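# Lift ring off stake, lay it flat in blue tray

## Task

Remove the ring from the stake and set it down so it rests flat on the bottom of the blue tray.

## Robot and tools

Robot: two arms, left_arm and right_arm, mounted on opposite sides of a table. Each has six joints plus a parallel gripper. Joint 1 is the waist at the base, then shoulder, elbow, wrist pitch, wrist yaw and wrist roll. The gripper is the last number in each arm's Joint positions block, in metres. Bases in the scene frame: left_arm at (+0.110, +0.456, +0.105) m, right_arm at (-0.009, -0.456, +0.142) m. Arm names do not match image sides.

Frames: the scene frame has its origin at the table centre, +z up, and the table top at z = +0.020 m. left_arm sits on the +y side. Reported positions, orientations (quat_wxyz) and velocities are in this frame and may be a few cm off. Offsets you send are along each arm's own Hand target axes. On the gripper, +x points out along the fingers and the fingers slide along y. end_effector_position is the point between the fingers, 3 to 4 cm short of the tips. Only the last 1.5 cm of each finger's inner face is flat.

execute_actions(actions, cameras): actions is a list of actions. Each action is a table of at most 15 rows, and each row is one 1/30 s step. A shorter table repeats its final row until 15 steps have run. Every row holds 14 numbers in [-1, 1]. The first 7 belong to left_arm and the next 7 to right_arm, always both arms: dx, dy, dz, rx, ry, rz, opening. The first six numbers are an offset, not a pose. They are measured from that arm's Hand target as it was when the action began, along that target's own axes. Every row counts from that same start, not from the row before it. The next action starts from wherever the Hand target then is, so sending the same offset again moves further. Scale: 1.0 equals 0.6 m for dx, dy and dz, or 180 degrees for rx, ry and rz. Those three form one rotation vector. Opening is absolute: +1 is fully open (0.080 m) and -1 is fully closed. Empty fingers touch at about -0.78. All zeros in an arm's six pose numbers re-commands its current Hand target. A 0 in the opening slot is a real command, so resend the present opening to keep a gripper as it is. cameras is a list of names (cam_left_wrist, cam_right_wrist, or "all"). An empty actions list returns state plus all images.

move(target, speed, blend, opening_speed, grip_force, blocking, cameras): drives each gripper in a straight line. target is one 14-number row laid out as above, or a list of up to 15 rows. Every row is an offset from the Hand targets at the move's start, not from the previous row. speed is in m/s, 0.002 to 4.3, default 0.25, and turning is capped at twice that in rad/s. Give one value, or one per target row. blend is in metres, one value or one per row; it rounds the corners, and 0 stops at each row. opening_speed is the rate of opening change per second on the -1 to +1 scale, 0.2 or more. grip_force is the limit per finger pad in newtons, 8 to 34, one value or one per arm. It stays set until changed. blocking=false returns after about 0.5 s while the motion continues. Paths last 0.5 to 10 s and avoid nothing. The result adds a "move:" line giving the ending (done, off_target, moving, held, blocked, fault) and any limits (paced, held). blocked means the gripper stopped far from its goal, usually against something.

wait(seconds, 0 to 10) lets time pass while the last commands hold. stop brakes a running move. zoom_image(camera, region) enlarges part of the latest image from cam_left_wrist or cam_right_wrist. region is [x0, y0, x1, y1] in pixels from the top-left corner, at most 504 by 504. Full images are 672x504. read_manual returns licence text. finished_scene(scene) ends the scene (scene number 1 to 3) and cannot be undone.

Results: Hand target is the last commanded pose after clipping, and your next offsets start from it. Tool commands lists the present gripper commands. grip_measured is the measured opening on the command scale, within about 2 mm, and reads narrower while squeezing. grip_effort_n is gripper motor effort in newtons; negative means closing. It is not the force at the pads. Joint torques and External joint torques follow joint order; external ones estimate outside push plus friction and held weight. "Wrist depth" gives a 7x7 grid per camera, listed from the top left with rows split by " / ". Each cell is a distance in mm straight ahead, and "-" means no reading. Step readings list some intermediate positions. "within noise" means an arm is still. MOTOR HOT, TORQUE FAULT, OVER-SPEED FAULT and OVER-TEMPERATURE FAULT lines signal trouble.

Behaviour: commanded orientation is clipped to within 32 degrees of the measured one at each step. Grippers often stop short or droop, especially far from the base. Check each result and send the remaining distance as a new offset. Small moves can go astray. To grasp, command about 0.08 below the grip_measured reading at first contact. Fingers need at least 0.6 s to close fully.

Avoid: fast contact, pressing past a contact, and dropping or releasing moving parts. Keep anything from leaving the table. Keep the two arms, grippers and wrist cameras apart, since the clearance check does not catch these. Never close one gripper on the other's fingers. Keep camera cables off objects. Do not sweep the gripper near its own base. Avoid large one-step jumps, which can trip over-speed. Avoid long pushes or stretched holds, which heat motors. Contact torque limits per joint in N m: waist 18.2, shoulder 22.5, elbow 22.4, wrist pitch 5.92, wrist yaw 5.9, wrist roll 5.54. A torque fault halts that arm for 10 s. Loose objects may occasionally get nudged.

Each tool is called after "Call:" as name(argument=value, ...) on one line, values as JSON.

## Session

Call:
execute_actions(actions=[])

Scene clock: 0.00 s.
left_arm: end_effector_position=(+0.2234, +0.2496, +0.1804) grip_measured=+1.000 grip_effort_n=n/a end_effector_quat_wxyz=(+0.350, +0.262, +0.221, -0.872) | right_arm: end_effector_position=(-0.1249, +0.0063, +0.4126) grip_measured=+1.000 grip_effort_n=n/a end_effector_quat_wxyz=(+0.686, -0.064, -0.055, +0.723)
Joint positions: left_arm=[1.003 1.714 0.91 -1.16 0.847 1.818 0.08] | right_arm=[0.343 1.6 0.981 0.601 0.282 -0.164 0.08]
Joint velocities: within noise
Joint torques (N m): no reading
External joint torques (N m): no reading
Heat: left arm: hottest wrist yaw 33 °C (+0.0 °C/min); right arm: hottest elbow 29 °C (+0.0 °C/min).
Wrist depth (mm): cam_left_wrist=[320 337 371 375 - 498 1484 / 286 302 312 354 367 425 472 / 259 272 288 312 339 365 400 / 235 248 262 280 298 323 350 / 220 233 240 254 267 93 311 / - 93 220 232 246 87 - / - 191 203 213 223 231 -] | cam_right_wrist=[- 439 - - - - - / - - - - - - 395 / 2132 498 2001 - - 1510 444 / - 530 - - 2001 515 2132 / 1966 719 566 745 2236 505 - / - 81 569 588 603 97 75 / - - 487 505 527 540 78]
Hand target: left_arm +0.2233, +0.2496, +0.1804; -0.350, -0.261, -0.221, +0.872 | right_arm -0.1248, +0.0060, +0.4168; +0.686, -0.059, -0.057, +0.723
Tool commands: left_gripper/opening=+1.0 right_gripper/opening=+1.0
camera_calibration:
cam_left_wrist: T_world_to_cam=[[-0.675186, 0.703336, 0.222356, -0.0618957], [0.492725, 0.654354, -0.573623, -0.135387], [-0.548949, -0.277742, -0.788362, 0.413528], [0, 0, 0, 1]] pos_world=[0.251923, 0.246979, 0.262111]
cam_right_wrist: T_world_to_cam=[[0.985764, 0.0543539, 0.159104, 0.0690904], [0.168087, -0.340578, -0.92507, 0.438069], [0.00390608, 0.938644, -0.344866, 0.213349], [0, 0, 0, 1]] pos_world=[-0.142574, -0.0548174, 0.467828]

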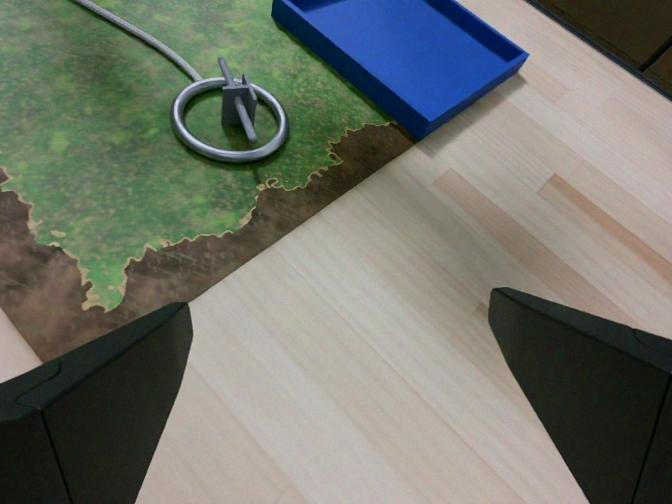

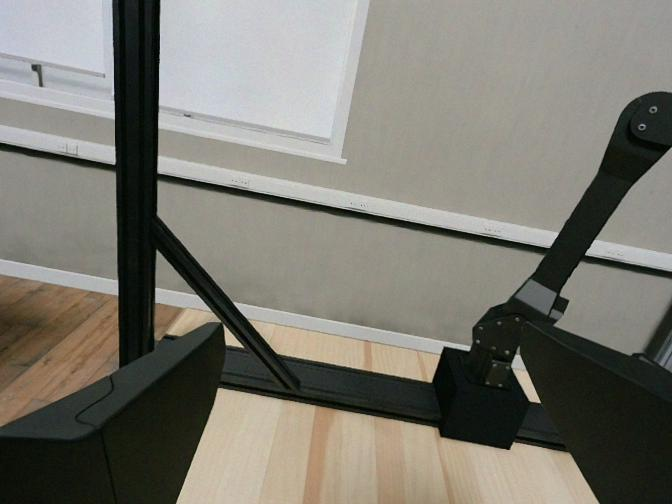

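Call:
move(target=[0,0,0,0,0,0,1,-0.0748,-0.2688,-0.3443,0.0558,0.387,0.0173,-0.2], cameras=["cam_right_wrist"])

Call:
zoom_image(camera="cam_right_wrist", region=[260, 130, 460, 290])

Scene clock: 16.57 s.
left_arm: end_effector_position=(+0.2234, +0.2496, +0.1804) grip_measured=+1.000 grip_effort_n=-2.1 end_effector_quat_wxyz=(+0.350, +0.262, +0.221, -0.872) | right_arm: end_effector_position=(+0.0703, -0.0340, +0.2380) grip_measured=-0.196 grip_effort_n=-16.5 end_effector_quat_wxyz=(+0.581, -0.407, +0.409, +0.574)
Joint positions: left_arm=[1.003 1.714 0.91 -1.16 0.847 1.818 0.08] | right_arm=[-0.199 1.919 1.479 -0.796 -0.063 -0.191 0.026]
Joint torques (N m): left_arm=[0.07 -4.98 3.87 -0.53 0.63 0.04] | right_arm=[-0.1 -10.04 6.74 0.49 -0.35 -0.23]
External joint torques (N m): left_arm=[0.07 0.54 -0.53 -0.24 0.15 0.02] | right_arm=[-0.05 -1.65 0.87 -0.34 -0.3 -0.23]
Heat: left arm: hottest wrist yaw 33 °C (+0.0 °C/min); right arm: hottest wrist pitch 33 °C (+14.5 °C/min).
Wrist depth (mm): cam_left_wrist=[320 340 370 373 463 515 1474 / 285 303 313 353 359 424 471 / 258 272 288 313 336 366 403 / 235 247 263 279 300 322 349 / 220 231 240 254 266 93 312 / - 93 219 229 244 87 - / - 191 203 213 224 231 -] | cam_right_wrist=[- - 275 275 274 275 275 / - 271 277 276 276 275 276 / - 274 278 276 276 277 277 / - 274 279 279 279 278 279 / 281 281 281 279 281 281 281 / 283 283 66 281 - 81 282 / - - - 283 283 - -]
Hand target: left_arm +0.2233, +0.2496, +0.1804; -0.350, -0.261, -0.221, +0.872 | right_arm +0.0704, -0.0303, +0.2401; +0.580, -0.406, +0.405, +0.579
Off the commanded pose: left_arm 0.000 m, 0 deg | right_arm 0.004 m, 1 deg.
move: done
camera_calibration:
cam_right_wrist: T_world_to_cam=[[0.999868, -0.016239, -0.000582498, -0.0587513], [-0.01624, -0.999867, -0.00177736, 0.000800366], [-0.000553558, 0.00178658, -0.999998, 0.314492], [0, 0, 0, 1]] pos_world=[0.0589307, -0.000715666, 0.314459]
Images, in order (width x height): cam_right_wrist 672x504.

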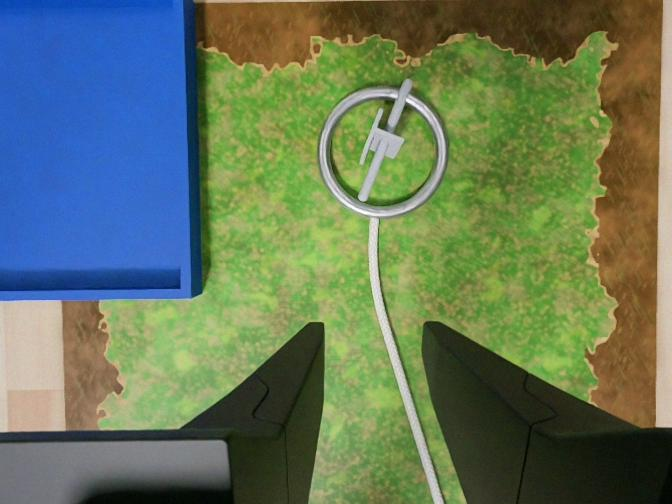

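Scaled by 2.520 from the camera's 672x504 image, which has a finer 960x720 frame.

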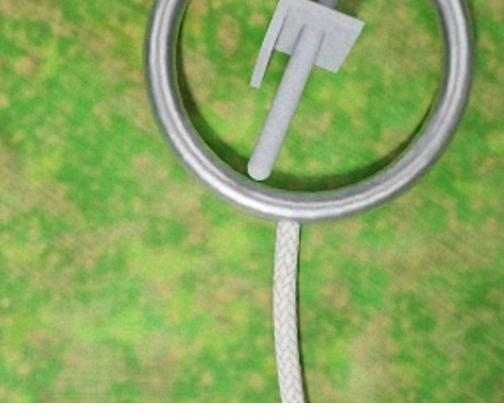

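Call:
move(target=[0.1947,-0.0108,0.2827,-0.1546,0.1424,0.1882,-0.25,-0.202,0.083,-0.263,0,0,0,-0.2], speed=[0.15,0.3], cameras=["cam_left_wrist"])

Call:
zoom_image(camera="cam_left_wrist", region=[200, 100, 500, 350])

speed must be one number or a list of one number, got a list of 2; nothing of the call was run

This scene's latest camera images include none from cam_left_wrist. They are from: cam_right_wrist. cam_left_wrist's image comes with the result of a call that names it in "cameras".

Call:
move(target=[0.1947,-0.0108,0.2827,-0.1546,0.1424,0.1882,-0.25,-0.202,0.083,-0.263,0,0,0,-0.2], cameras=["cam_left_wrist"])

Call:
zoom_image(camera="cam_left_wrist", region=[200, 100, 500, 350])

Scene clock: 117.80 s.
left_arm: end_effector_position=(+0.0956, +0.1023, +0.2390) grip_measured=-0.247 grip_effort_n=-16.0 end_effector_quat_wxyz=(+0.578, +0.407, +0.407, -0.579) | right_arm: end_effector_position=(+0.0206, -0.2177, +0.3008) grip_measured=-0.196 grip_effort_n=-16.5 end_effector_quat_wxyz=(+0.578, -0.406, +0.405, +0.581)
Joint positions: left_arm=[-0.045 1.606 1.254 -0.873 -0.014 -0.042 0.024] | right_arm=[-0.151 1.159 0.991 -1.057 -0.057 -0.155 0.026]
Joint torques (N m): left_arm=[-0.14 -5.25 7.11 0.65 -0.12 -0.11] | right_arm=[0.21 -5.38 4.41 0.53 0.06 0.24]
External joint torques (N m): left_arm=[-0.17 1.33 0.82 -0.24 -0.1 -0.11] | right_arm=[0.18 -2.33 -1.59 -0.34 0.12 0.24]
Heat: left arm: hottest wrist yaw 33 °C (+0.0 °C/min); right arm: hottest shoulder 38 °C (+1.0 °C/min).
Wrist depth (mm): cam_left_wrist=[277 278 282 283 286 287 290 / 279 280 282 284 286 283 - / 281 280 283 286 289 288 286 / 282 282 286 286 290 287 285 / 283 284 286 290 104 294 288 / 283 - 68 292 - - - / - - - 292 69 - -] | cam_right_wrist=[356 336 339 348 349 345 345 / 353 350 350 348 349 347 347 / 351 350 349 350 351 345 349 / 353 353 346 348 348 350 350 / 357 351 353 348 351 353 351 / 352 355 66 353 - 81 352 / - - - 353 - - -]
Hand target: left_arm +0.0953, +0.0995, +0.2403; +0.579, +0.406, +0.406, -0.579 | right_arm +0.0202, -0.2200, +0.2998; +0.580, -0.406, +0.405, +0.579
Off the commanded pose: left_arm 0.003 m, 0 deg | right_arm 0.002 m, 0 deg.
move: done
camera_calibration:
cam_left_wrist: T_world_to_cam=[[-0.99725, 0.0495827, 0.0550834, 0.0801297], [0.0459584, 0.996812, -0.0652206, -0.0562429], [-0.0581416, -0.0625097, -0.996349, 0.329313], [0, 0, 0, 1]] pos_world=[0.101641, 0.0726758, 0.320029]
Images, in order (width x height): cam_left_wrist 672x504.

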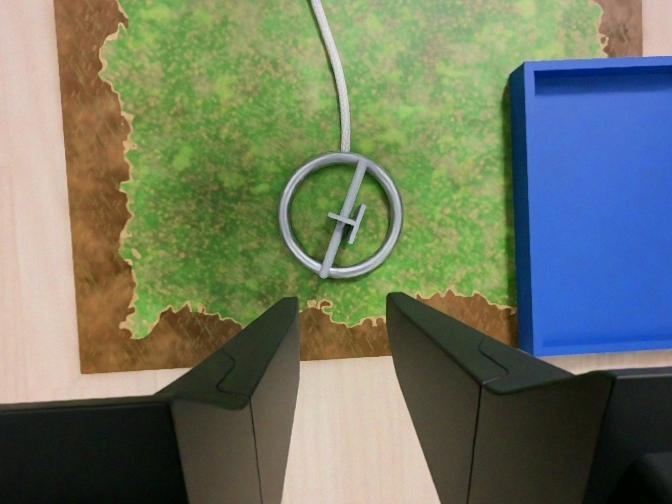

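Scaled by 1.680 from the camera's 672x504 image, which has a finer 960x720 frame.

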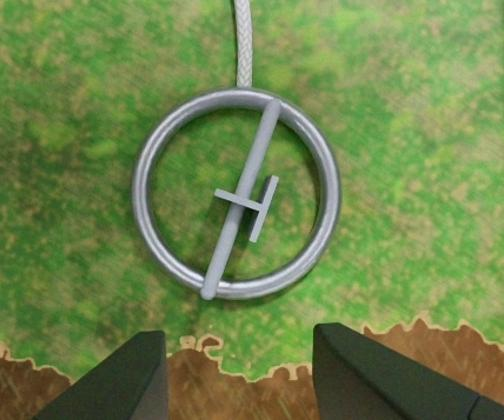

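Call:
move(target=[0.2253,-0.1192,-0.0288,0.1352,0.0920,0.0656,-0.23,0,0,0,0,0,0,-0.2], speed=0.15, cameras=["cam_left_wrist"])

Scene clock: 144.87 s.
left_arm: end_effector_position=(+0.0245, +0.0715, +0.1087) grip_measured=-0.233 grip_effort_n=12.3 end_effector_quat_wxyz=(+0.474, +0.633, +0.312, -0.526) | right_arm: end_effector_position=(+0.0206, -0.2177, +0.3008) grip_measured=-0.196 grip_effort_n=-16.5 end_effector_quat_wxyz=(+0.578, -0.406, +0.405, +0.581)
Joint positions: left_arm=[-0.322 2.135 1.441 -0.858 -0.275 0.058 0.025] | right_arm=[-0.151 1.159 0.991 -1.057 -0.057 -0.155 0.026]
Joint torques (N m): left_arm=[-0.07 -7.53 5.9 0.02 -0.32 0.1] | right_arm=[0.21 -5.39 4.39 0.53 0.07 0.23]
External joint torques (N m): left_arm=[-0.06 2.14 0.5 -0.36 -0.14 0.11] | right_arm=[0.22 -2.29 -1.63 -0.34 0.11 0.23]
Heat: left arm: hottest elbow 35 °C (+5.0 °C/min); right arm: hottest elbow 35 °C (+0.0 °C/min).
Wrist depth (mm): cam_left_wrist=[148 140 134 128 123 118 107 / 159 151 144 136 129 123 110 / 171 161 153 144 138 131 116 / 184 173 158 153 147 139 122 / 203 191 133 164 105 148 135 / 219 - 69 180 - - - / - - - 198 70 - -] | cam_right_wrist=[350 341 334 348 346 347 346 / 350 350 348 348 352 351 350 / 350 351 351 349 350 349 346 / 351 351 354 351 349 349 350 / 351 353 351 354 353 350 353 / 353 353 66 353 - 81 348 / - - - 354 - - -]
Hand target: left_arm +0.0239, +0.0697, +0.1072; +0.473, +0.636, +0.310, -0.525 | right_arm +0.0202, -0.2199, +0.2998; +0.580, -0.406, +0.405, +0.579
Off the commanded pose: left_arm 0.002 m, 0 deg | right_arm 0.002 m, 0 deg.
move: done
camera_calibration:
cam_left_wrist: T_world_to_cam=[[-0.898714, 0.386159, -0.207833, 0.0199455], [0.325003, 0.904682, 0.275542, -0.0679859], [0.294426, 0.180088, -0.938553, 0.161276], [0, 0, 0, 1]] pos_world=[-0.00746276, 0.0247597, 0.174244]
Images, in order (width x height): cam_left_wrist 672x504.

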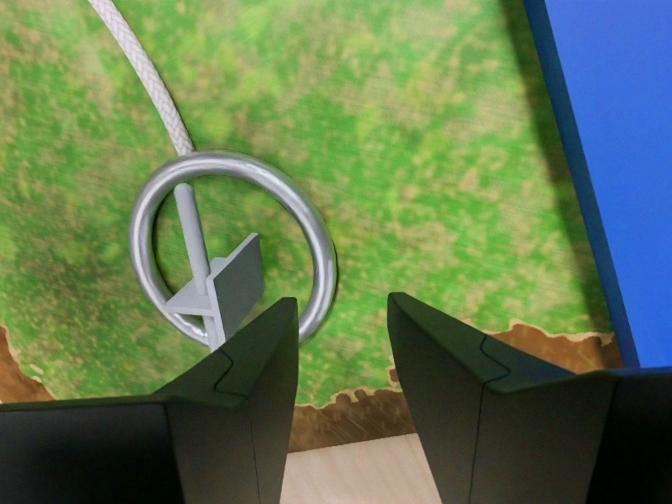

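Call:
move(target=[0.0533,0.0042,0,0,0,0,-0.23,0,0,0,0,0,0,-0.2], speed=0.08, cameras=["cam_left_wrist"])

Scene clock: 156.07 s.
left_arm: end_effector_position=(+0.0320, +0.0622, +0.0831) grip_measured=-0.233 grip_effort_n=12.8 end_effector_quat_wxyz=(+0.477, +0.630, +0.308, -0.530) | right_arm: end_effector_position=(+0.0206, -0.2177, +0.3008) grip_measured=-0.196 grip_effort_n=-16.5 end_effector_quat_wxyz=(+0.578, -0.406, +0.405, +0.581)
Joint positions: left_arm=[-0.297 2.191 1.419 -0.758 -0.275 0.088 0.025] | right_arm=[-0.151 1.159 0.991 -1.057 -0.057 -0.155 0.026]
Joint torques (N m): left_arm=[0.19 -7.81 3.67 0.48 -0.3 0.1] | right_arm=[0.21 -5.39 4.41 0.53 0.06 0.23]
External joint torques (N m): left_arm=[0.17 1.88 -1.48 0.07 -0.12 0.12] | right_arm=[0.22 -2.36 -1.54 -0.32 0.1 0.23]
Heat: left arm: hottest elbow 36 °C (+6.1 °C/min); right arm: hottest elbow 35 °C (-1.0 °C/min).
Wrist depth (mm): cam_left_wrist=[120 116 110 105 100 97 93 / 129 123 118 113 106 101 98 / 140 130 124 119 113 108 102 / 152 137 134 123 120 113 108 / 164 149 126 131 105 120 114 / - - 69 146 - - - / - - - 160 71 - -] | cam_right_wrist=[350 - - 350 346 347 349 / 351 348 348 347 349 350 348 / 351 351 350 350 348 348 350 / 350 352 349 351 351 348 349 / 354 353 350 350 351 351 353 / 356 351 66 353 - 81 354 / - - - 355 - - -]
Hand target: left_arm +0.0343, +0.0655, +0.0772; +0.473, +0.636, +0.310, -0.525 | right_arm +0.0202, -0.2199, +0.2998; +0.580, -0.406, +0.405, +0.579
Off the commanded pose: left_arm 0.007 m, 1 deg | right_arm 0.002 m, 0 deg.
move: done
camera_calibration:
cam_left_wrist: T_world_to_cam=[[-0.898197, 0.386259, -0.209872, 0.0250812], [0.328723, 0.90715, 0.262716, -0.0542303], [0.291862, 0.166981, -0.941772, 0.137783], [0, 0, 0, 1]] pos_world=[0.000140956, 0.0165, 0.149271]
Images, in order (width x height): cam_left_wrist 672x504.

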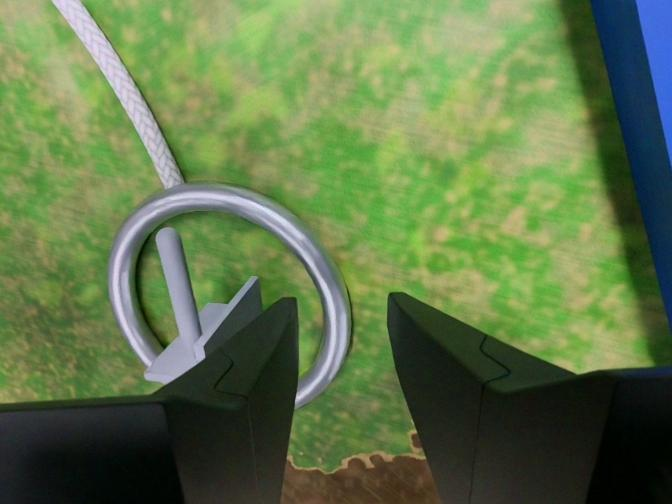

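Call:
move(target=[0.0217,0.0017,0.003,0,0,0,-0.23,0,0,0,0,0,0,-0.2], speed=0.06, cameras=["cam_left_wrist"])

Scene clock: 168.47 s.
left_arm: end_effector_position=(+0.0352, +0.0582, +0.0715) grip_measured=-0.233 grip_effort_n=12.8 end_effector_quat_wxyz=(+0.477, +0.629, +0.308, -0.530) | right_arm: end_effector_position=(+0.0206, -0.2177, +0.3008) grip_measured=-0.196 grip_effort_n=-16.5 end_effector_quat_wxyz=(+0.578, -0.406, +0.405, +0.581)
Joint positions: left_arm=[-0.286 2.221 1.417 -0.721 -0.275 0.099 0.025] | right_arm=[-0.151 1.159 0.991 -1.057 -0.057 -0.155 0.026]
Joint torques (N m): left_arm=[0.33 -7.74 3.52 0.5 -0.29 0.1] | right_arm=[0.21 -5.38 4.4 0.53 0.06 0.24]
External joint torques (N m): left_arm=[0.37 2.04 -1.56 0.07 -0.11 0.11] | right_arm=[0.22 -2.32 -1.61 -0.34 0.1 0.24]
Heat: left arm: hottest elbow 35 °C (+5.0 °C/min); right arm: hottest elbow 35 °C (-1.0 °C/min).
Wrist depth (mm): cam_left_wrist=[- 105 100 95 90 87 82 / 117 110 106 100 95 91 87 / 125 118 112 106 101 96 92 / 135 123 121 111 108 102 97 / 150 133 126 116 105 109 103 / 158 - 69 127 - - - / - - - 143 75 - -] | cam_right_wrist=[346 355 - 348 347 347 346 / 350 349 348 348 349 347 349 / 350 350 351 352 350 350 350 / 349 352 348 349 355 349 349 / 353 351 353 350 351 353 351 / 353 353 66 352 - 81 353 / - - - 354 - - -]
Hand target: left_arm +0.0379, +0.0620, +0.0650; +0.473, +0.636, +0.310, -0.525 | right_arm +0.0202, -0.2199, +0.2998; +0.580, -0.406, +0.405, +0.579
Off the commanded pose: left_arm 0.008 m, 1 deg | right_arm 0.002 m, 0 deg.
move: done
camera_calibration:
cam_left_wrist: T_world_to_cam=[[-0.897992, 0.38636, -0.210563, 0.0271215], [0.329335, 0.907517, 0.260675, -0.0485725], [0.291803, 0.164738, -0.942185, 0.126836], [0, 0, 0, 1]] pos_world=[0.00334042, 0.012707, 0.137875]
Images, in order (width x height): cam_left_wrist 672x504.

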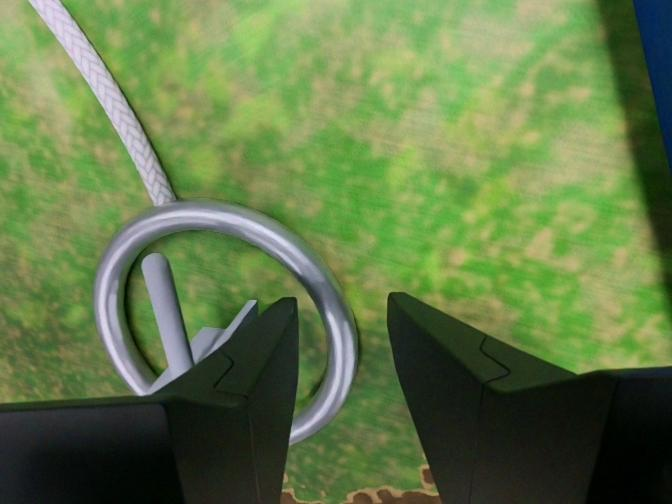

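Call:
move(target=[[0.0092,0,-0.0067,0,0,0,-0.23,0,0,0,0,0,0,-0.2],[0.0092,0,-0.0067,0,0,0,-0.78,0,0,0,0,0,0,-0.2]], speed=0.05, opening_speed=0.6, cameras=["cam_left_wrist"])

Scene clock: 175.40 s.
left_arm: end_effector_position=(+0.0401, +0.0606, +0.0661) grip_measured=-0.627 grip_effort_n=-83.5 end_effector_quat_wxyz=(+0.480, +0.630, +0.307, -0.528) | right_arm: end_effector_position=(+0.0206, -0.2177, +0.3008) grip_measured=-0.196 grip_effort_n=-16.5 end_effector_quat_wxyz=(+0.578, -0.406, +0.405, +0.581)
Joint positions: left_arm=[-0.278 2.221 1.39 -0.692 -0.281 0.104 0.007] | right_arm=[-0.151 1.159 0.991 -1.057 -0.057 -0.155 0.026]
Joint torques (N m): left_arm=[0.02 -7.79 3.38 0.46 -0.06 0.11] | right_arm=[0.2 -5.4 4.39 0.53 0.07 0.23]
External joint torques (N m): left_arm=[0.08 1.94 -1.62 0.04 0.12 0.12] | right_arm=[0.19 -2.35 -1.61 -0.34 0.12 0.23]
Heat: left arm: hottest elbow 34 °C (+4.0 °C/min); right arm: hottest elbow 35 °C (-1.0 °C/min).
Wrist depth (mm): cam_left_wrist=[104 98 95 90 86 82 79 / 111 107 101 96 91 86 83 / 120 110 102 102 97 92 87 / - 120 116 106 103 97 93 / 142 126 121 105 107 103 98 / - - - 112 - - - / - - - 134 - - -] | cam_right_wrist=[355 - 344 349 350 349 347 / 350 348 348 350 347 348 347 / 352 346 351 348 349 348 349 / 352 351 349 348 351 351 349 / 351 350 349 350 349 348 355 / 354 350 66 350 - 81 351 / - - - 354 - - -]
Hand target: left_arm +0.0408, +0.0652, +0.0597; +0.473, +0.636, +0.310, -0.525 | right_arm +0.0202, -0.2199, +0.2998; +0.580, -0.406, +0.405, +0.579
Off the commanded pose: left_arm 0.008 m, 1 deg | right_arm 0.002 m, 0 deg.
move: done; target 2's new opening was sent with left_arm's hand 0.009 m and 1 deg from that target
camera_calibration:
cam_left_wrist: T_world_to_cam=[[-0.898206, 0.382822, -0.21604, 0.0300283], [0.324849, 0.909187, 0.260484, -0.0508235], [0.29614, 0.163789, -0.940997, 0.119706], [0, 0, 0, 1]] pos_world=[0.008032, 0.0151062, 0.132369]
Images, in order (width x height): cam_left_wrist 672x504.

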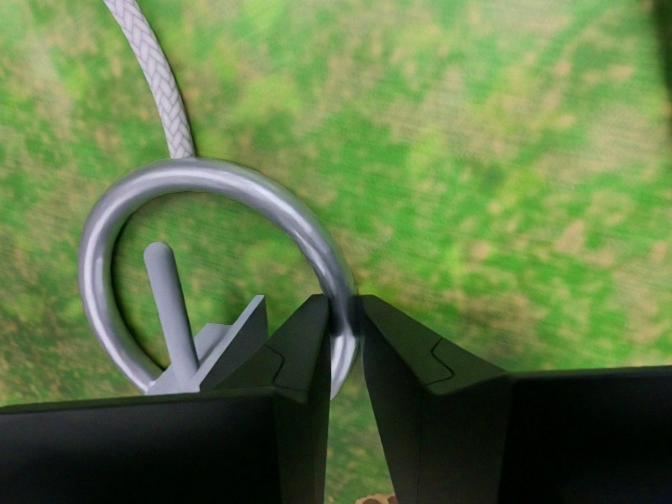

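Call:
move(target=[[-0.0253,0.0073,-0.0078,-0.0245,-0.0854,0,-0.78,0,0,0,0,0,0,-0.2],[-0.0392,0.0113,-0.0188,-0.0475,-0.1655,0,-0.78,0,0,0,0,0,0,-0.2]], speed=0.05, blend=0.004, cameras=["cam_left_wrist"])

Scene clock: 198.87 s.
left_arm: end_effector_position=(+0.0438, +0.0759, +0.0807) grip_measured=-0.627 grip_effort_n=-83.5 end_effector_quat_wxyz=(+0.580, +0.447, +0.219, -0.645) | right_arm: end_effector_position=(+0.0206, -0.2177, +0.3008) grip_measured=-0.196 grip_effort_n=-16.5 end_effector_quat_wxyz=(+0.578, -0.406, +0.405, +0.581)
Joint positions: left_arm=[-0.253 1.916 0.801 0.101 -0.209 0.114 0.007] | right_arm=[-0.151 1.159 0.991 -1.057 -0.057 -0.155 0.026]
Joint torques (N m): left_arm=[0.34 -8.16 3.45 1.59 -0.13 0.09] | right_arm=[0.22 -5.38 4.39 0.53 0.06 0.23]
External joint torques (N m): left_arm=[0.37 -0.8 -1.25 0.42 -0.02 0.1] | right_arm=[0.22 -2.34 -1.59 -0.33 0.11 0.23]
Heat: left arm: hottest shoulder 33 °C (+5.0 °C/min); right arm: hottest elbow 34 °C (-1.0 °C/min).
Wrist depth (mm): cam_left_wrist=[175 169 158 149 142 134 121 / 169 162 152 145 137 131 107 / 165 115 147 140 134 128 112 / 160 152 143 134 130 125 119 / 154 145 122 105 126 122 116 / - - - 110 - - - / - - - 125 - - -] | cam_right_wrist=[349 - - 345 348 347 348 / 353 351 348 350 347 349 349 / 350 351 349 350 350 349 350 / 352 351 350 349 349 349 349 / 353 353 350 350 351 350 350 / 353 352 66 351 - 81 350 / - - - 353 - - -]
Hand target: left_arm +0.0450, +0.0757, +0.0842; +0.582, +0.443, +0.216, -0.646 | right_arm +0.0202, -0.2199, +0.2998; +0.580, -0.406, +0.405, +0.579
Off the commanded pose: left_arm 0.004 m, 1 deg | right_arm 0.002 m, 0 deg.
move: done
camera_calibration:
cam_left_wrist: T_world_to_cam=[[-0.937722, 0.289251, -0.192385, 0.0375876], [0.331232, 0.911402, -0.244197, -0.0295242], [0.104706, -0.292712, -0.950451, 0.173683], [0, 0, 0, 1]] pos_world=[0.0268405, 0.0668753, 0.165099]
Images, in order (width x height): cam_left_wrist 672x504.

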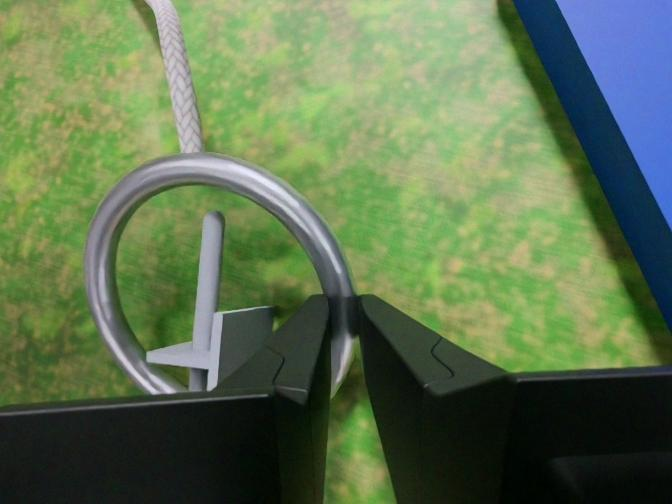

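Call:
move(target=[[-0.0069,0.002,0.0043,0,0,0,-0.78,0,0,0,0,0,0,-0.2],[-0.0238,0.007,-0.0252,0.0046,0.016,0,-0.78,0,0,0,0,0,0,-0.2]], speed=0.06, cameras=["cam_left_wrist"])

Call:
zoom_image(camera="cam_left_wrist", region=[60, 120, 380, 420])

Scene clock: 213.00 s.
left_arm: end_effector_position=(+0.0509, +0.0937, +0.0868) grip_measured=-0.627 grip_effort_n=-83.5 end_effector_quat_wxyz=(+0.572, +0.464, +0.229, -0.637) | right_arm: end_effector_position=(+0.0206, -0.2177, +0.3008) grip_measured=-0.196 grip_effort_n=-16.5 end_effector_quat_wxyz=(+0.578, -0.406, +0.405, +0.581)
Joint positions: left_arm=[-0.246 1.849 0.765 0.026 -0.209 0.122 0.007] | right_arm=[-0.151 1.159 0.991 -1.057 -0.057 -0.155 0.026]
Joint torques (N m): left_arm=[0.3 -7.68 3.5 1.07 -0.24 0.14] | right_arm=[0.22 -5.4 4.39 0.53 0.07 0.23]
External joint torques (N m): left_arm=[0.3 -0.74 -1.29 -0.04 -0.12 0.15] | right_arm=[0.23 -2.37 -1.6 -0.34 0.11 0.23]
Heat: left arm: hottest shoulder 35 °C (+5.0 °C/min); right arm: hottest elbow 34 °C (-1.0 °C/min).
Wrist depth (mm): cam_left_wrist=[178 169 159 150 143 137 112 / 172 166 156 148 140 134 112 / 169 116 120 144 138 131 123 / 166 156 120 140 136 129 124 / 162 152 120 105 132 127 121 / - - - 110 - - - / - - - 134 - - -] | cam_right_wrist=[345 - 346 347 349 347 348 / 349 349 349 348 347 346 349 / 353 351 350 349 351 350 348 / 351 351 349 350 349 350 353 / 354 353 349 350 351 351 351 / 355 351 66 351 - 81 351 / - - - 354 - - -]
Hand target: left_arm +0.0528, +0.0947, +0.0892; +0.573, +0.463, +0.226, -0.637 | right_arm +0.0202, -0.2199, +0.2998; +0.580, -0.406, +0.405, +0.579
Off the commanded pose: left_arm 0.003 m, 0 deg | right_arm 0.002 m, 0 deg.
move: done
camera_calibration:
cam_left_wrist: T_world_to_cam=[[-0.934886, 0.29745, -0.193678, 0.0395694], [0.334538, 0.920758, -0.20072, -0.0513643], [0.118627, -0.252443, -0.960312, 0.180272], [0, 0, 0, 1]] pos_world=[0.0327911, 0.0810327, 0.170472]
Images, in order (width x height): cam_left_wrist 672x504.

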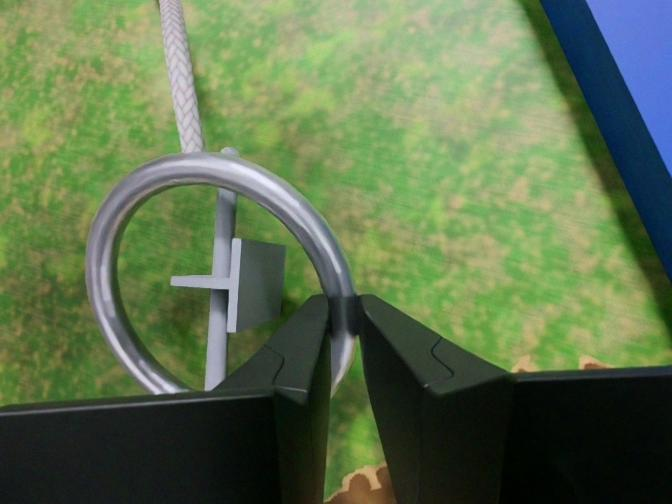

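Scaled by 1.575 from the camera's 672x504 image, which has a finer 960x720 frame.

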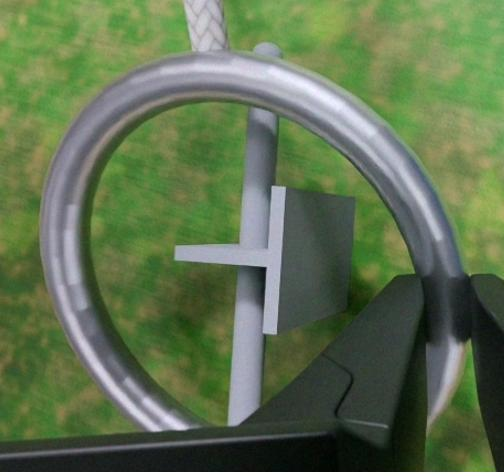

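Call:
move(target=[-0.0103,0.0028,-0.0093,0,0,0,-0.78,0,0,0,0,0,0,-0.2], speed=0.06, cameras=["cam_left_wrist"])

Call:
zoom_image(camera="cam_left_wrist", region=[60, 120, 380, 420])

Scene clock: 227.70 s.
left_arm: end_effector_position=(+0.0541, +0.1011, +0.0899) grip_measured=-0.627 grip_effort_n=-83.5 end_effector_quat_wxyz=(+0.572, +0.464, +0.228, -0.637) | right_arm: end_effector_position=(+0.0206, -0.2177, +0.3008) grip_measured=-0.196 grip_effort_n=-16.5 end_effector_quat_wxyz=(+0.578, -0.406, +0.405, +0.581)
Joint positions: left_arm=[-0.242 1.815 0.735 0.022 -0.209 0.125 0.007] | right_arm=[-0.151 1.159 0.991 -1.057 -0.057 -0.155 0.026]
Joint torques (N m): left_arm=[0.33 -7.44 3.55 1.1 -0.18 0.14] | right_arm=[0.21 -5.39 4.39 0.53 0.06 0.23]
External joint torques (N m): left_arm=[0.35 -0.73 -1.3 -0.03 -0.06 0.15] | right_arm=[0.22 -2.36 -1.63 -0.35 0.1 0.23]
Heat: left arm: hottest shoulder 36 °C (+4.0 °C/min); right arm: hottest elbow 34 °C (-1.0 °C/min).
Wrist depth (mm): cam_left_wrist=[181 174 164 155 146 141 126 / 177 171 160 151 144 137 123 / 174 115 124 148 142 135 129 / 171 161 141 143 139 133 127 / 166 156 150 105 135 131 125 / - - - 110 - - - / - - - 137 - - -] | cam_right_wrist=[346 - 341 349 347 349 346 / 354 349 347 348 345 348 348 / 351 348 350 353 349 350 350 / 353 354 348 350 348 350 350 / 351 351 350 350 353 349 351 / 354 354 66 353 - 81 349 / - - - 352 - - -]
Hand target: left_arm +0.0556, +0.1022, +0.0921; +0.573, +0.463, +0.226, -0.637 | right_arm +0.0202, -0.2199, +0.2998; +0.580, -0.406, +0.405, +0.579
Off the commanded pose: left_arm 0.003 m, 0 deg | right_arm 0.002 m, 0 deg.
move: done
camera_calibration:
cam_left_wrist: T_world_to_cam=[[-0.934851, 0.296632, -0.195096, 0.041086], [0.334051, 0.921018, -0.200339, -0.0586291], [0.12026, -0.252459, -0.960105, 0.184667], [0, 0, 0, 1]] pos_world=[0.0357864, 0.088432, 0.17357]
Images, in order (width x height): cam_left_wrist 672x504.

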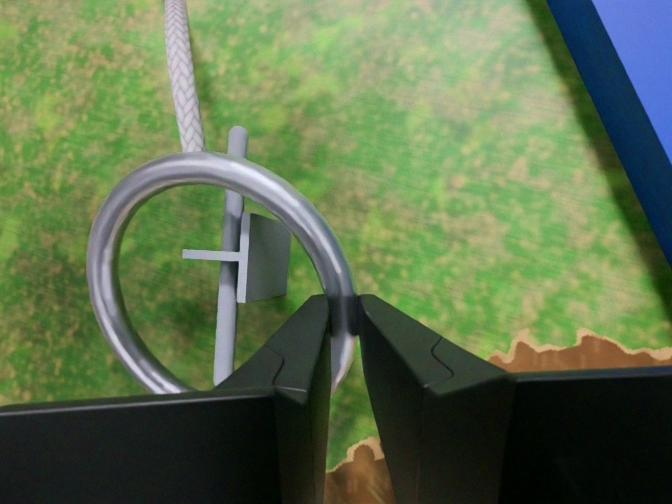

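Scaled by 1.575 from the camera's 672x504 image, which has a finer 960x720 frame.

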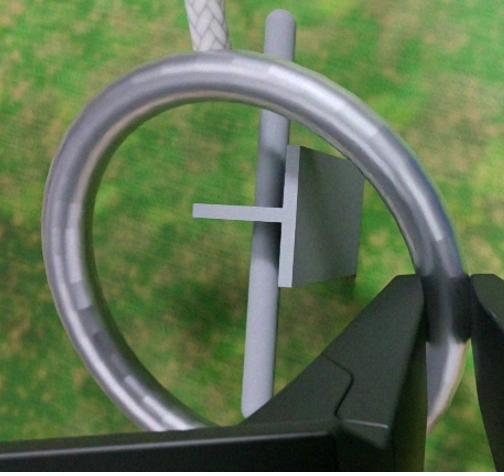

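Call:
move(target=[-0.0263,0.0073,0.0218,0.0199,0.0694,0,-0.78,0,0,0,0,0,0,-0.2], speed=0.05, cameras=["cam_left_wrist"])

Call:
zoom_image(camera="cam_left_wrist", region=[60, 80, 380, 420])

Scene clock: 236.20 s.
left_arm: end_effector_position=(+0.0554, +0.1029, +0.1107) grip_measured=-0.627 grip_effort_n=-83.5 end_effector_quat_wxyz=(+0.528, +0.548, +0.272, -0.589) | right_arm: end_effector_position=(+0.0206, -0.2177, +0.3008) grip_measured=-0.196 grip_effort_n=-16.5 end_effector_quat_wxyz=(+0.578, -0.406, +0.405, +0.581)
Joint positions: left_arm=[-0.252 1.84 0.977 -0.422 -0.238 0.125 0.007] | right_arm=[-0.151 1.159 0.991 -1.057 -0.057 -0.155 0.026]
Joint torques (N m): left_arm=[-0.2 -6.15 6.27 0.63 -0.42 0.03] | right_arm=[0.21 -5.4 4.39 0.53 0.07 0.23]
External joint torques (N m): left_arm=[-0.2 1.21 0.99 -0.17 -0.27 0.05] | right_arm=[0.22 -2.38 -1.59 -0.34 0.11 0.23]
Heat: left arm: hottest shoulder 35 °C (+3.0 °C/min); right arm: hottest elbow 34 °C (-1.0 °C/min).
Wrist depth (mm): cam_left_wrist=[175 168 159 150 144 138 124 / 179 172 161 153 147 140 135 / 184 117 107 156 150 142 136 / 190 178 172 157 152 145 138 / 194 181 177 105 154 148 142 / - - - 110 - - - / - - - 170 - - -] | cam_right_wrist=[350 - - 348 347 347 348 / 353 348 349 351 349 349 350 / 348 350 349 349 349 347 350 / 353 353 351 349 347 351 350 / 353 351 352 352 351 347 350 / 353 351 66 353 - 81 352 / - - - 354 - - -]
Hand target: left_arm +0.0541, +0.0986, +0.1128; +0.531, +0.547, +0.267, -0.589 | right_arm +0.0202, -0.2199, +0.2998; +0.580, -0.406, +0.405, +0.579
Off the commanded pose: left_arm 0.005 m, 1 deg | right_arm 0.002 m, 0 deg.
move: done
camera_calibration:
cam_left_wrist: T_world_to_cam=[[-0.918769, 0.338441, -0.203279, 0.0415903], [0.340127, 0.939972, 0.0276803, -0.0840426], [0.200444, -0.0437087, -0.97873, 0.180986], [0, 0, 0, 1]] pos_world=[0.0305193, 0.0728325, 0.187917]
Images, in order (width x height): cam_left_wrist 672x504.

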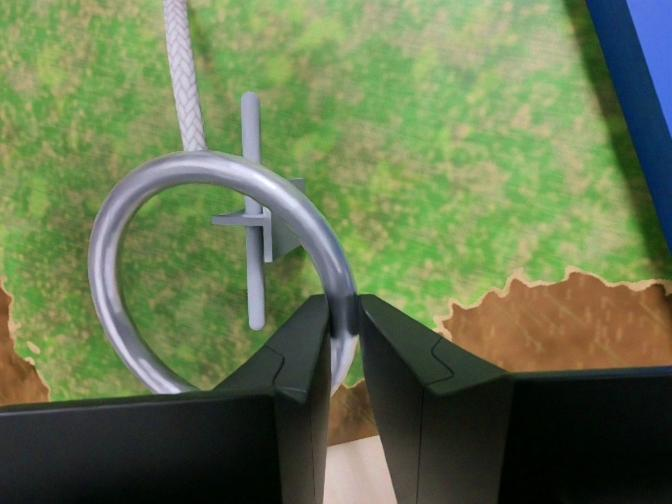

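Scaled by 1.482 from the camera's 672x504 image, which has a finer 960x720 frame.

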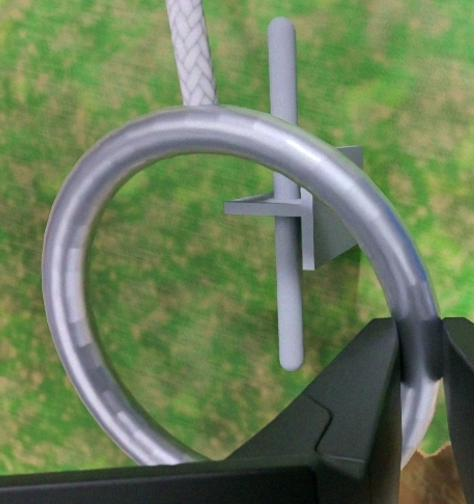

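Call:
move(target=[[-0.1114,0.0319,0.0311,0,0,0,-0.78,0,0,0,0,0,0,-0.2],[-0.17,-0.3058,0.1698,0.0234,0.0817,0,-0.78,0,0,0,0,0,0,-0.2]], speed=0.12, blend=0.02, cameras=["cam_left_wrist"])

Scene clock: 254.53 s.
left_arm: end_effector_position=(-0.1670, +0.0968, +0.1859) grip_measured=-0.627 grip_effort_n=-83.5 end_effector_quat_wxyz=(+0.470, +0.638, +0.311, -0.525) | right_arm: end_effector_position=(+0.0206, -0.2177, +0.3008) grip_measured=-0.196 grip_effort_n=-16.5 end_effector_quat_wxyz=(+0.578, -0.406, +0.405, +0.581)
Joint positions: left_arm=[-0.74 2.449 2.291 -1.519 -0.256 -0.367 0.007] | right_arm=[-0.151 1.159 0.991 -1.057 -0.057 -0.155 0.026]
Joint torques (N m): left_arm=[0.27 -9.67 6.57 -0.3 -0.28 -0.15] | right_arm=[0.21 -5.4 4.39 0.53 0.06 0.23]
External joint torques (N m): left_arm=[0.27 2.02 0.95 -0.45 -0.09 -0.14] | right_arm=[0.21 -2.37 -1.54 -0.31 0.11 0.23]
Heat: left arm: hottest shoulder 33 °C (+1.0 °C/min); right arm: hottest elbow 34 °C (+0.0 °C/min).
Wrist depth (mm): cam_left_wrist=[223 203 199 189 179 176 169 / 244 219 213 202 190 183 180 / 264 114 104 213 204 194 189 / 286 266 248 223 216 204 201 / 320 282 255 105 229 227 214 / 345 - - - - - - / - - - - - - -] | cam_right_wrist=[345 - - 348 346 350 349 / 350 348 348 351 348 348 350 / 351 351 350 349 349 345 350 / 350 352 353 351 350 348 348 / 353 348 350 349 349 350 351 / 353 354 66 354 - 81 349 / - - - 351 - - -]
Hand target: left_arm -0.1677, +0.0952, +0.1850; +0.472, +0.637, +0.311, -0.524 | right_arm +0.0202, -0.2199, +0.2998; +0.580, -0.406, +0.405, +0.579
Off the commanded pose: left_arm 0.002 m, 0 deg | right_arm 0.002 m, 0 deg.
move: done
camera_calibration:
cam_left_wrist: T_world_to_cam=[[-0.894654, 0.395232, -0.208292, -0.145892], [0.330728, 0.899354, 0.285973, -0.0504928], [0.300354, 0.186959, -0.935325, 0.285214], [0, 0, 0, 1]] pos_world=[-0.199488, 0.0497486, 0.250819]
Images, in order (width x height): cam_left_wrist 672x504.

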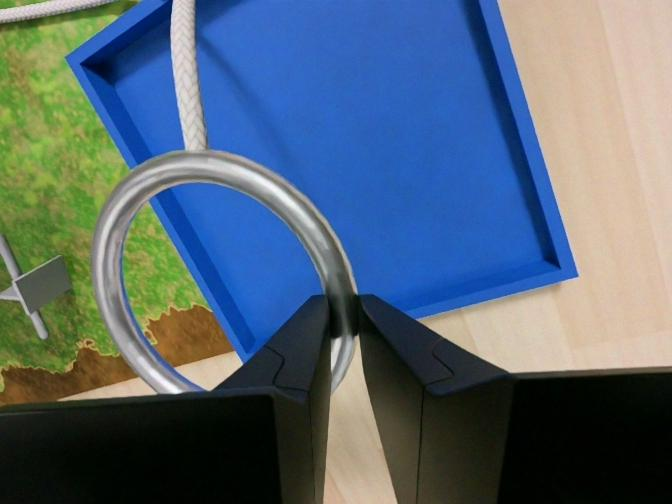

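Call:
move(target=[0.1713,-0.0492,0.0133,0,0,0,-0.78,0,0,0,0,0,0,-0.2], speed=0.12, cameras=["cam_left_wrist"])

Scene clock: 268.10 s.
left_arm: end_effector_position=(-0.1735, +0.0879, +0.0825) grip_measured=-0.627 grip_effort_n=-83.5 end_effector_quat_wxyz=(+0.472, +0.633, +0.311, -0.528) | right_arm: end_effector_position=(+0.0206, -0.2177, +0.3008) grip_measured=-0.196 grip_effort_n=-16.5 end_effector_quat_wxyz=(+0.578, -0.406, +0.405, +0.581)
Joint positions: left_arm=[-0.737 2.545 2.056 -1.175 -0.256 -0.367 0.007] | right_arm=[-0.151 1.159 0.991 -1.057 -0.057 -0.155 0.026]
Joint torques (N m): left_arm=[0.36 -10.21 4.31 0.12 -0.31 0.04] | right_arm=[0.22 -5.4 4.4 0.53 0.06 0.23]
External joint torques (N m): left_arm=[0.36 1.69 -1.15 -0.05 -0.13 0.06] | right_arm=[0.2 -2.34 -1.59 -0.34 0.12 0.23]
Heat: left arm: hottest shoulder 37 °C (+2.0 °C/min); right arm: hottest elbow 35 °C (+1.0 °C/min).
Wrist depth (mm): cam_left_wrist=[- 104 99 95 90 88 87 / - 112 106 101 97 92 93 / 126 115 107 107 102 97 96 / - 128 122 104 108 104 101 / - 136 132 105 113 110 104 / - - - 111 - - - / - - - 136 - - -] | cam_right_wrist=[349 333 344 347 346 346 349 / 349 353 350 349 347 349 349 / 349 350 354 349 350 350 350 / 353 349 353 350 353 351 348 / 354 352 350 354 350 353 351 / 355 355 65 352 - 81 349 / - - - 355 - - -]
Hand target: left_arm -0.1705, +0.0884, +0.0780; +0.472, +0.637, +0.311, -0.524 | right_arm +0.0202, -0.2199, +0.2998; +0.580, -0.406, +0.405, +0.579
Off the commanded pose: left_arm 0.005 m, 1 deg | right_arm 0.002 m, 0 deg.
move: done
camera_calibration:
cam_left_wrist: T_world_to_cam=[[-0.897504, 0.390903, -0.204161, -0.170237], [0.330831, 0.902907, 0.274425, -0.0100688], [0.291612, 0.178754, -0.939686, 0.191706], [0, 0, 0, 1]] pos_world=[-0.205361, 0.0413689, 0.148151]
Images, in order (width x height): cam_left_wrist 672x504.

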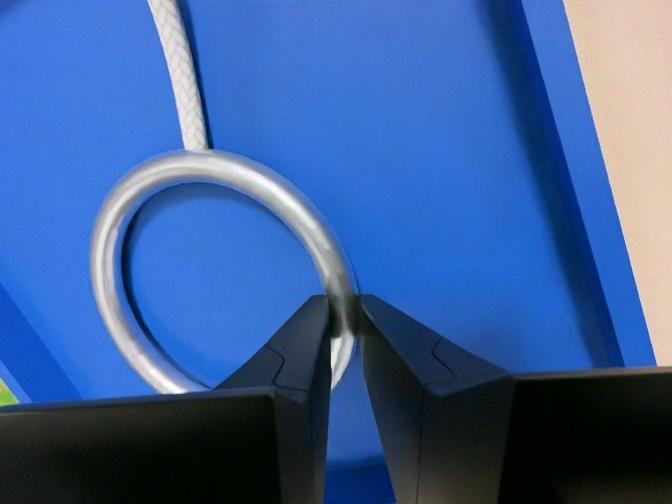

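Call:
move(target=[0.0096,-0.0028,0,0,0,0,-0.78,0,0,0,0,0,0,-0.2], speed=0.03)

Call:
move(target=[0.0096,-0.0028,0,0,0,0,-0.78,0,0,0,0,0,0,-0.2], speed=0.03, cameras=["cam_left_wrist"])

Scene clock: 273.53 s.
left_arm: end_effector_position=(-0.1746, +0.0866, +0.0806) grip_measured=-0.627 grip_effort_n=-83.5 end_effector_quat_wxyz=(+0.473, +0.630, +0.311, -0.531) | right_arm: end_effector_position=(+0.0206, -0.2177, +0.3008) grip_measured=-0.196 grip_effort_n=-16.5 end_effector_quat_wxyz=(+0.578, -0.406, +0.405, +0.581)
Joint positions: left_arm=[-0.737 2.545 2.05 -1.159 -0.256 -0.367 0.007] | right_arm=[-0.151 1.159 0.991 -1.057 -0.057 -0.155 0.026]
Joint torques (N m): left_arm=[0.31 -9.49 3.88 0.29 -0.31 0.03] | right_arm=[0.21 -5.39 4.38 0.53 0.06 0.24]
External joint torques (N m): left_arm=[0.33 2.46 -1.6 0.1 -0.13 0.05] | right_arm=[0.19 -2.34 -1.62 -0.34 0.11 0.24]
Heat: left arm: hottest shoulder 39 °C (+4.0 °C/min); right arm: hottest elbow 35 °C (+1.0 °C/min).
Wrist depth (mm): cam_left_wrist=[- 102 98 94 90 88 87 / - 111 106 100 96 89 92 / 125 114 107 106 101 96 95 / 136 127 121 108 107 102 100 / - 135 129 106 112 109 103 / - - - 113 - - - / - - - 138 - - -] | cam_right_wrist=[348 346 328 349 347 346 349 / 351 349 348 347 346 348 348 / 349 352 349 349 350 349 347 / 351 349 350 349 350 350 350 / 353 354 348 350 352 353 350 / 355 354 65 354 - 81 354 / - - - 356 - - -]
Hand target: left_arm -0.1705, +0.0884, +0.0720; +0.472, +0.637, +0.311, -0.524 | right_arm +0.0202, -0.2199, +0.2998; +0.580, -0.406, +0.405, +0.579
Off the commanded pose: left_arm 0.010 m, 1 deg | right_arm 0.002 m, 0 deg.
move: off_target (left_arm)

Scene clock: 274.27 s.
left_arm: end_effector_position=(-0.1748, +0.0859, +0.0770) grip_measured=-0.627 grip_effort_n=-83.5 end_effector_quat_wxyz=(+0.475, +0.629, +0.310, -0.532) | right_arm: end_effector_position=(+0.0206, -0.2177, +0.3008) grip_measured=-0.196 grip_effort_n=-16.5 end_effector_quat_wxyz=(+0.578, -0.406, +0.405, +0.581)
Joint positions: left_arm=[-0.737 2.549 2.042 -1.143 -0.259 -0.367 0.007] | right_arm=[-0.151 1.159 0.991 -1.057 -0.057 -0.155 0.026]
Joint torques (N m): left_arm=[0.27 -9.02 3.68 0.43 -0.22 0.03] | right_arm=[0.22 -5.38 4.4 0.53 0.07 0.24]
External joint torques (N m): left_arm=[0.36 2.97 -1.85 0.2 -0.04 0.05] | right_arm=[0.25 -2.35 -1.59 -0.34 0.11 0.24]
Heat: left arm: hottest shoulder 39 °C (+4.0 °C/min); right arm: hottest elbow 35 °C (+1.0 °C/min).
Wrist depth (mm): cam_left_wrist=[- 101 96 92 88 - 86 / - 109 104 97 93 75 89 / 121 111 104 103 98 95 93 / - 125 118 106 104 99 97 / - 133 126 106 106 105 101 / - - - 114 - - - / - - - 134 - - -] | cam_right_wrist=[348 - - 348 346 346 347 / 348 347 350 347 348 347 350 / 349 349 347 348 350 350 351 / 352 350 351 350 349 349 348 / 355 350 350 352 351 350 354 / 355 353 66 353 - 81 353 / - - - 353 - - -]
Hand target: left_arm -0.1705, +0.0885, +0.0659; +0.472, +0.637, +0.311, -0.524 | right_arm +0.0202, -0.2199, +0.2998; +0.580, -0.406, +0.405, +0.579
Off the commanded pose: left_arm 0.012 m, 1 deg | right_arm 0.002 m, 0 deg.
move: off_target (left_arm)
camera_calibration:
cam_left_wrist: T_world_to_cam=[[-0.898909, 0.388741, -0.202099, -0.172003], [0.332921, 0.905903, 0.261731, -0.00519181], [0.284827, 0.167989, -0.943744, 0.187324], [0, 0, 0, 1]] pos_world=[-0.206242, 0.0400996, 0.143383]
Images, in order (width x height): cam_left_wrist 672x504.

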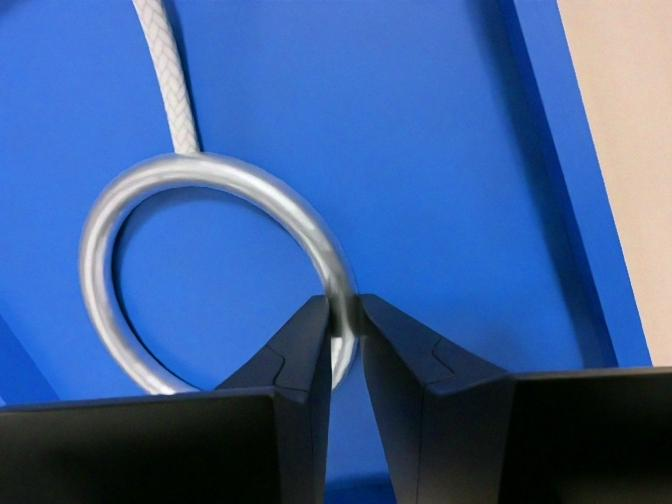

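Call:
move(target=[0.0096,-0.0028,0,0,0,0,-0.78,0,0,0,0,0,0,-0.2], speed=0.03)

Call:
move(target=[-0.003,0,0,0,0,0,-0.35,0,0,0,0,0,0,-0.2], opening_speed=0.3, cameras=["cam_left_wrist"])

Scene clock: 284.87 s.
left_arm: end_effector_position=(-0.1749, +0.0851, +0.0749) grip_measured=-0.627 grip_effort_n=-83.5 end_effector_quat_wxyz=(+0.476, +0.627, +0.309, -0.534) | right_arm: end_effector_position=(+0.0206, -0.2177, +0.3008) grip_measured=-0.196 grip_effort_n=-16.5 end_effector_quat_wxyz=(+0.578, -0.406, +0.405, +0.581)
Joint positions: left_arm=[-0.737 2.55 2.036 -1.131 -0.262 -0.367 0.007] | right_arm=[-0.151 1.159 0.991 -1.057 -0.057 -0.155 0.026]
Joint torques (N m): left_arm=[0.31 -8.3 3.44 0.8 -0.09 0.03] | right_arm=[0.22 -5.39 4.39 0.53 0.06 0.23]
External joint torques (N m): left_arm=[0.3 3.8 -2.12 0.58 0.1 0.04] | right_arm=[0.22 -2.35 -1.59 -0.33 0.11 0.23]
Heat: left arm: hottest shoulder 39 °C (+3.0 °C/min); right arm: hottest elbow 35 °C (+1.0 °C/min).
Wrist depth (mm): cam_left_wrist=[- 100 94 91 88 86 86 / - 108 103 96 93 75 89 / 120 109 105 103 97 93 92 / 127 123 117 105 103 98 96 / - 132 124 106 107 103 100 / - - - 114 - - - / - - - 132 - - -] | cam_right_wrist=[339 332 338 346 348 344 348 / 348 348 348 347 347 351 346 / 351 351 349 351 349 349 347 / 354 354 353 353 350 352 353 / 353 353 353 351 350 350 351 / 354 354 66 353 - 81 355 / - - - 353 - - -]
Hand target: left_arm -0.1706, +0.0885, +0.0600; +0.472, +0.637, +0.311, -0.524 | right_arm +0.0202, -0.2199, +0.2998; +0.580, -0.406, +0.405, +0.579
Off the commanded pose: left_arm 0.016 m, 2 deg | right_arm 0.002 m, 0 deg.
move: off_target (left_arm)

Scene clock: 286.57 s.
left_arm: end_effector_position=(-0.1730, +0.0846, +0.0739) grip_measured=-0.355 grip_effort_n=16.0 end_effector_quat_wxyz=(+0.477, +0.628, +0.308, -0.531) | right_arm: end_effector_position=(+0.0206, -0.2177, +0.3008) grip_measured=-0.196 grip_effort_n=-16.5 end_effector_quat_wxyz=(+0.578, -0.406, +0.405, +0.581)
Joint positions: left_arm=[-0.735 2.553 2.035 -1.132 -0.265 -0.367 0.019] | right_arm=[-0.151 1.159 0.991 -1.057 -0.057 -0.155 0.026]
Joint torques (N m): left_arm=[-0.02 -8.68 3.96 0.45 0.03 -0.01] | right_arm=[0.22 -5.39 4.38 0.53 0.06 0.23]
External joint torques (N m): left_arm=[-0.12 3.22 -1.48 0.25 0.23 0.01] | right_arm=[0.22 -2.36 -1.65 -0.36 0.11 0.23]
Heat: left arm: hottest shoulder 39 °C (+3.0 °C/min); right arm: hottest elbow 35 °C (+1.0 °C/min).
Wrist depth (mm): cam_left_wrist=[- 100 94 90 - - 84 / - 107 100 95 92 86 88 / 121 110 103 102 96 92 89 / 129 120 116 105 102 97 95 / 140 130 123 106 105 103 92 / - - - 116 - - - / - - - 136 69 - -] | cam_right_wrist=[348 - - 349 346 347 349 / 349 351 349 349 349 346 348 / 350 349 349 350 348 348 349 / 353 348 350 353 351 349 353 / 354 350 349 351 350 350 353 / 351 353 65 351 - 81 350 / - - - 353 - - -]
Hand target: left_arm -0.1710, +0.0887, +0.0617; +0.472, +0.637, +0.311, -0.524 | right_arm +0.0202, -0.2199, +0.2998; +0.580, -0.406, +0.405, +0.579
Off the commanded pose: left_arm 0.013 m, 2 deg | right_arm 0.002 m, 0 deg.
move: off_target (left_arm)
camera_calibration:
cam_left_wrist: T_world_to_cam=[[-0.89884, 0.38583, -0.207898, -0.169852], [0.329793, 0.907838, 0.25897, -0.0043664], [0.288656, 0.16421, -0.943246, 0.185067], [0, 0, 0, 1]] pos_world=[-0.20465, 0.0391081, 0.140382]
Images, in order (width x height): cam_left_wrist 672x504.

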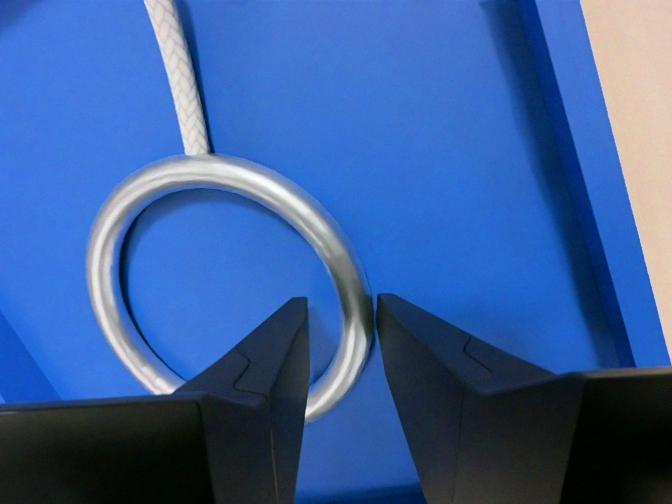

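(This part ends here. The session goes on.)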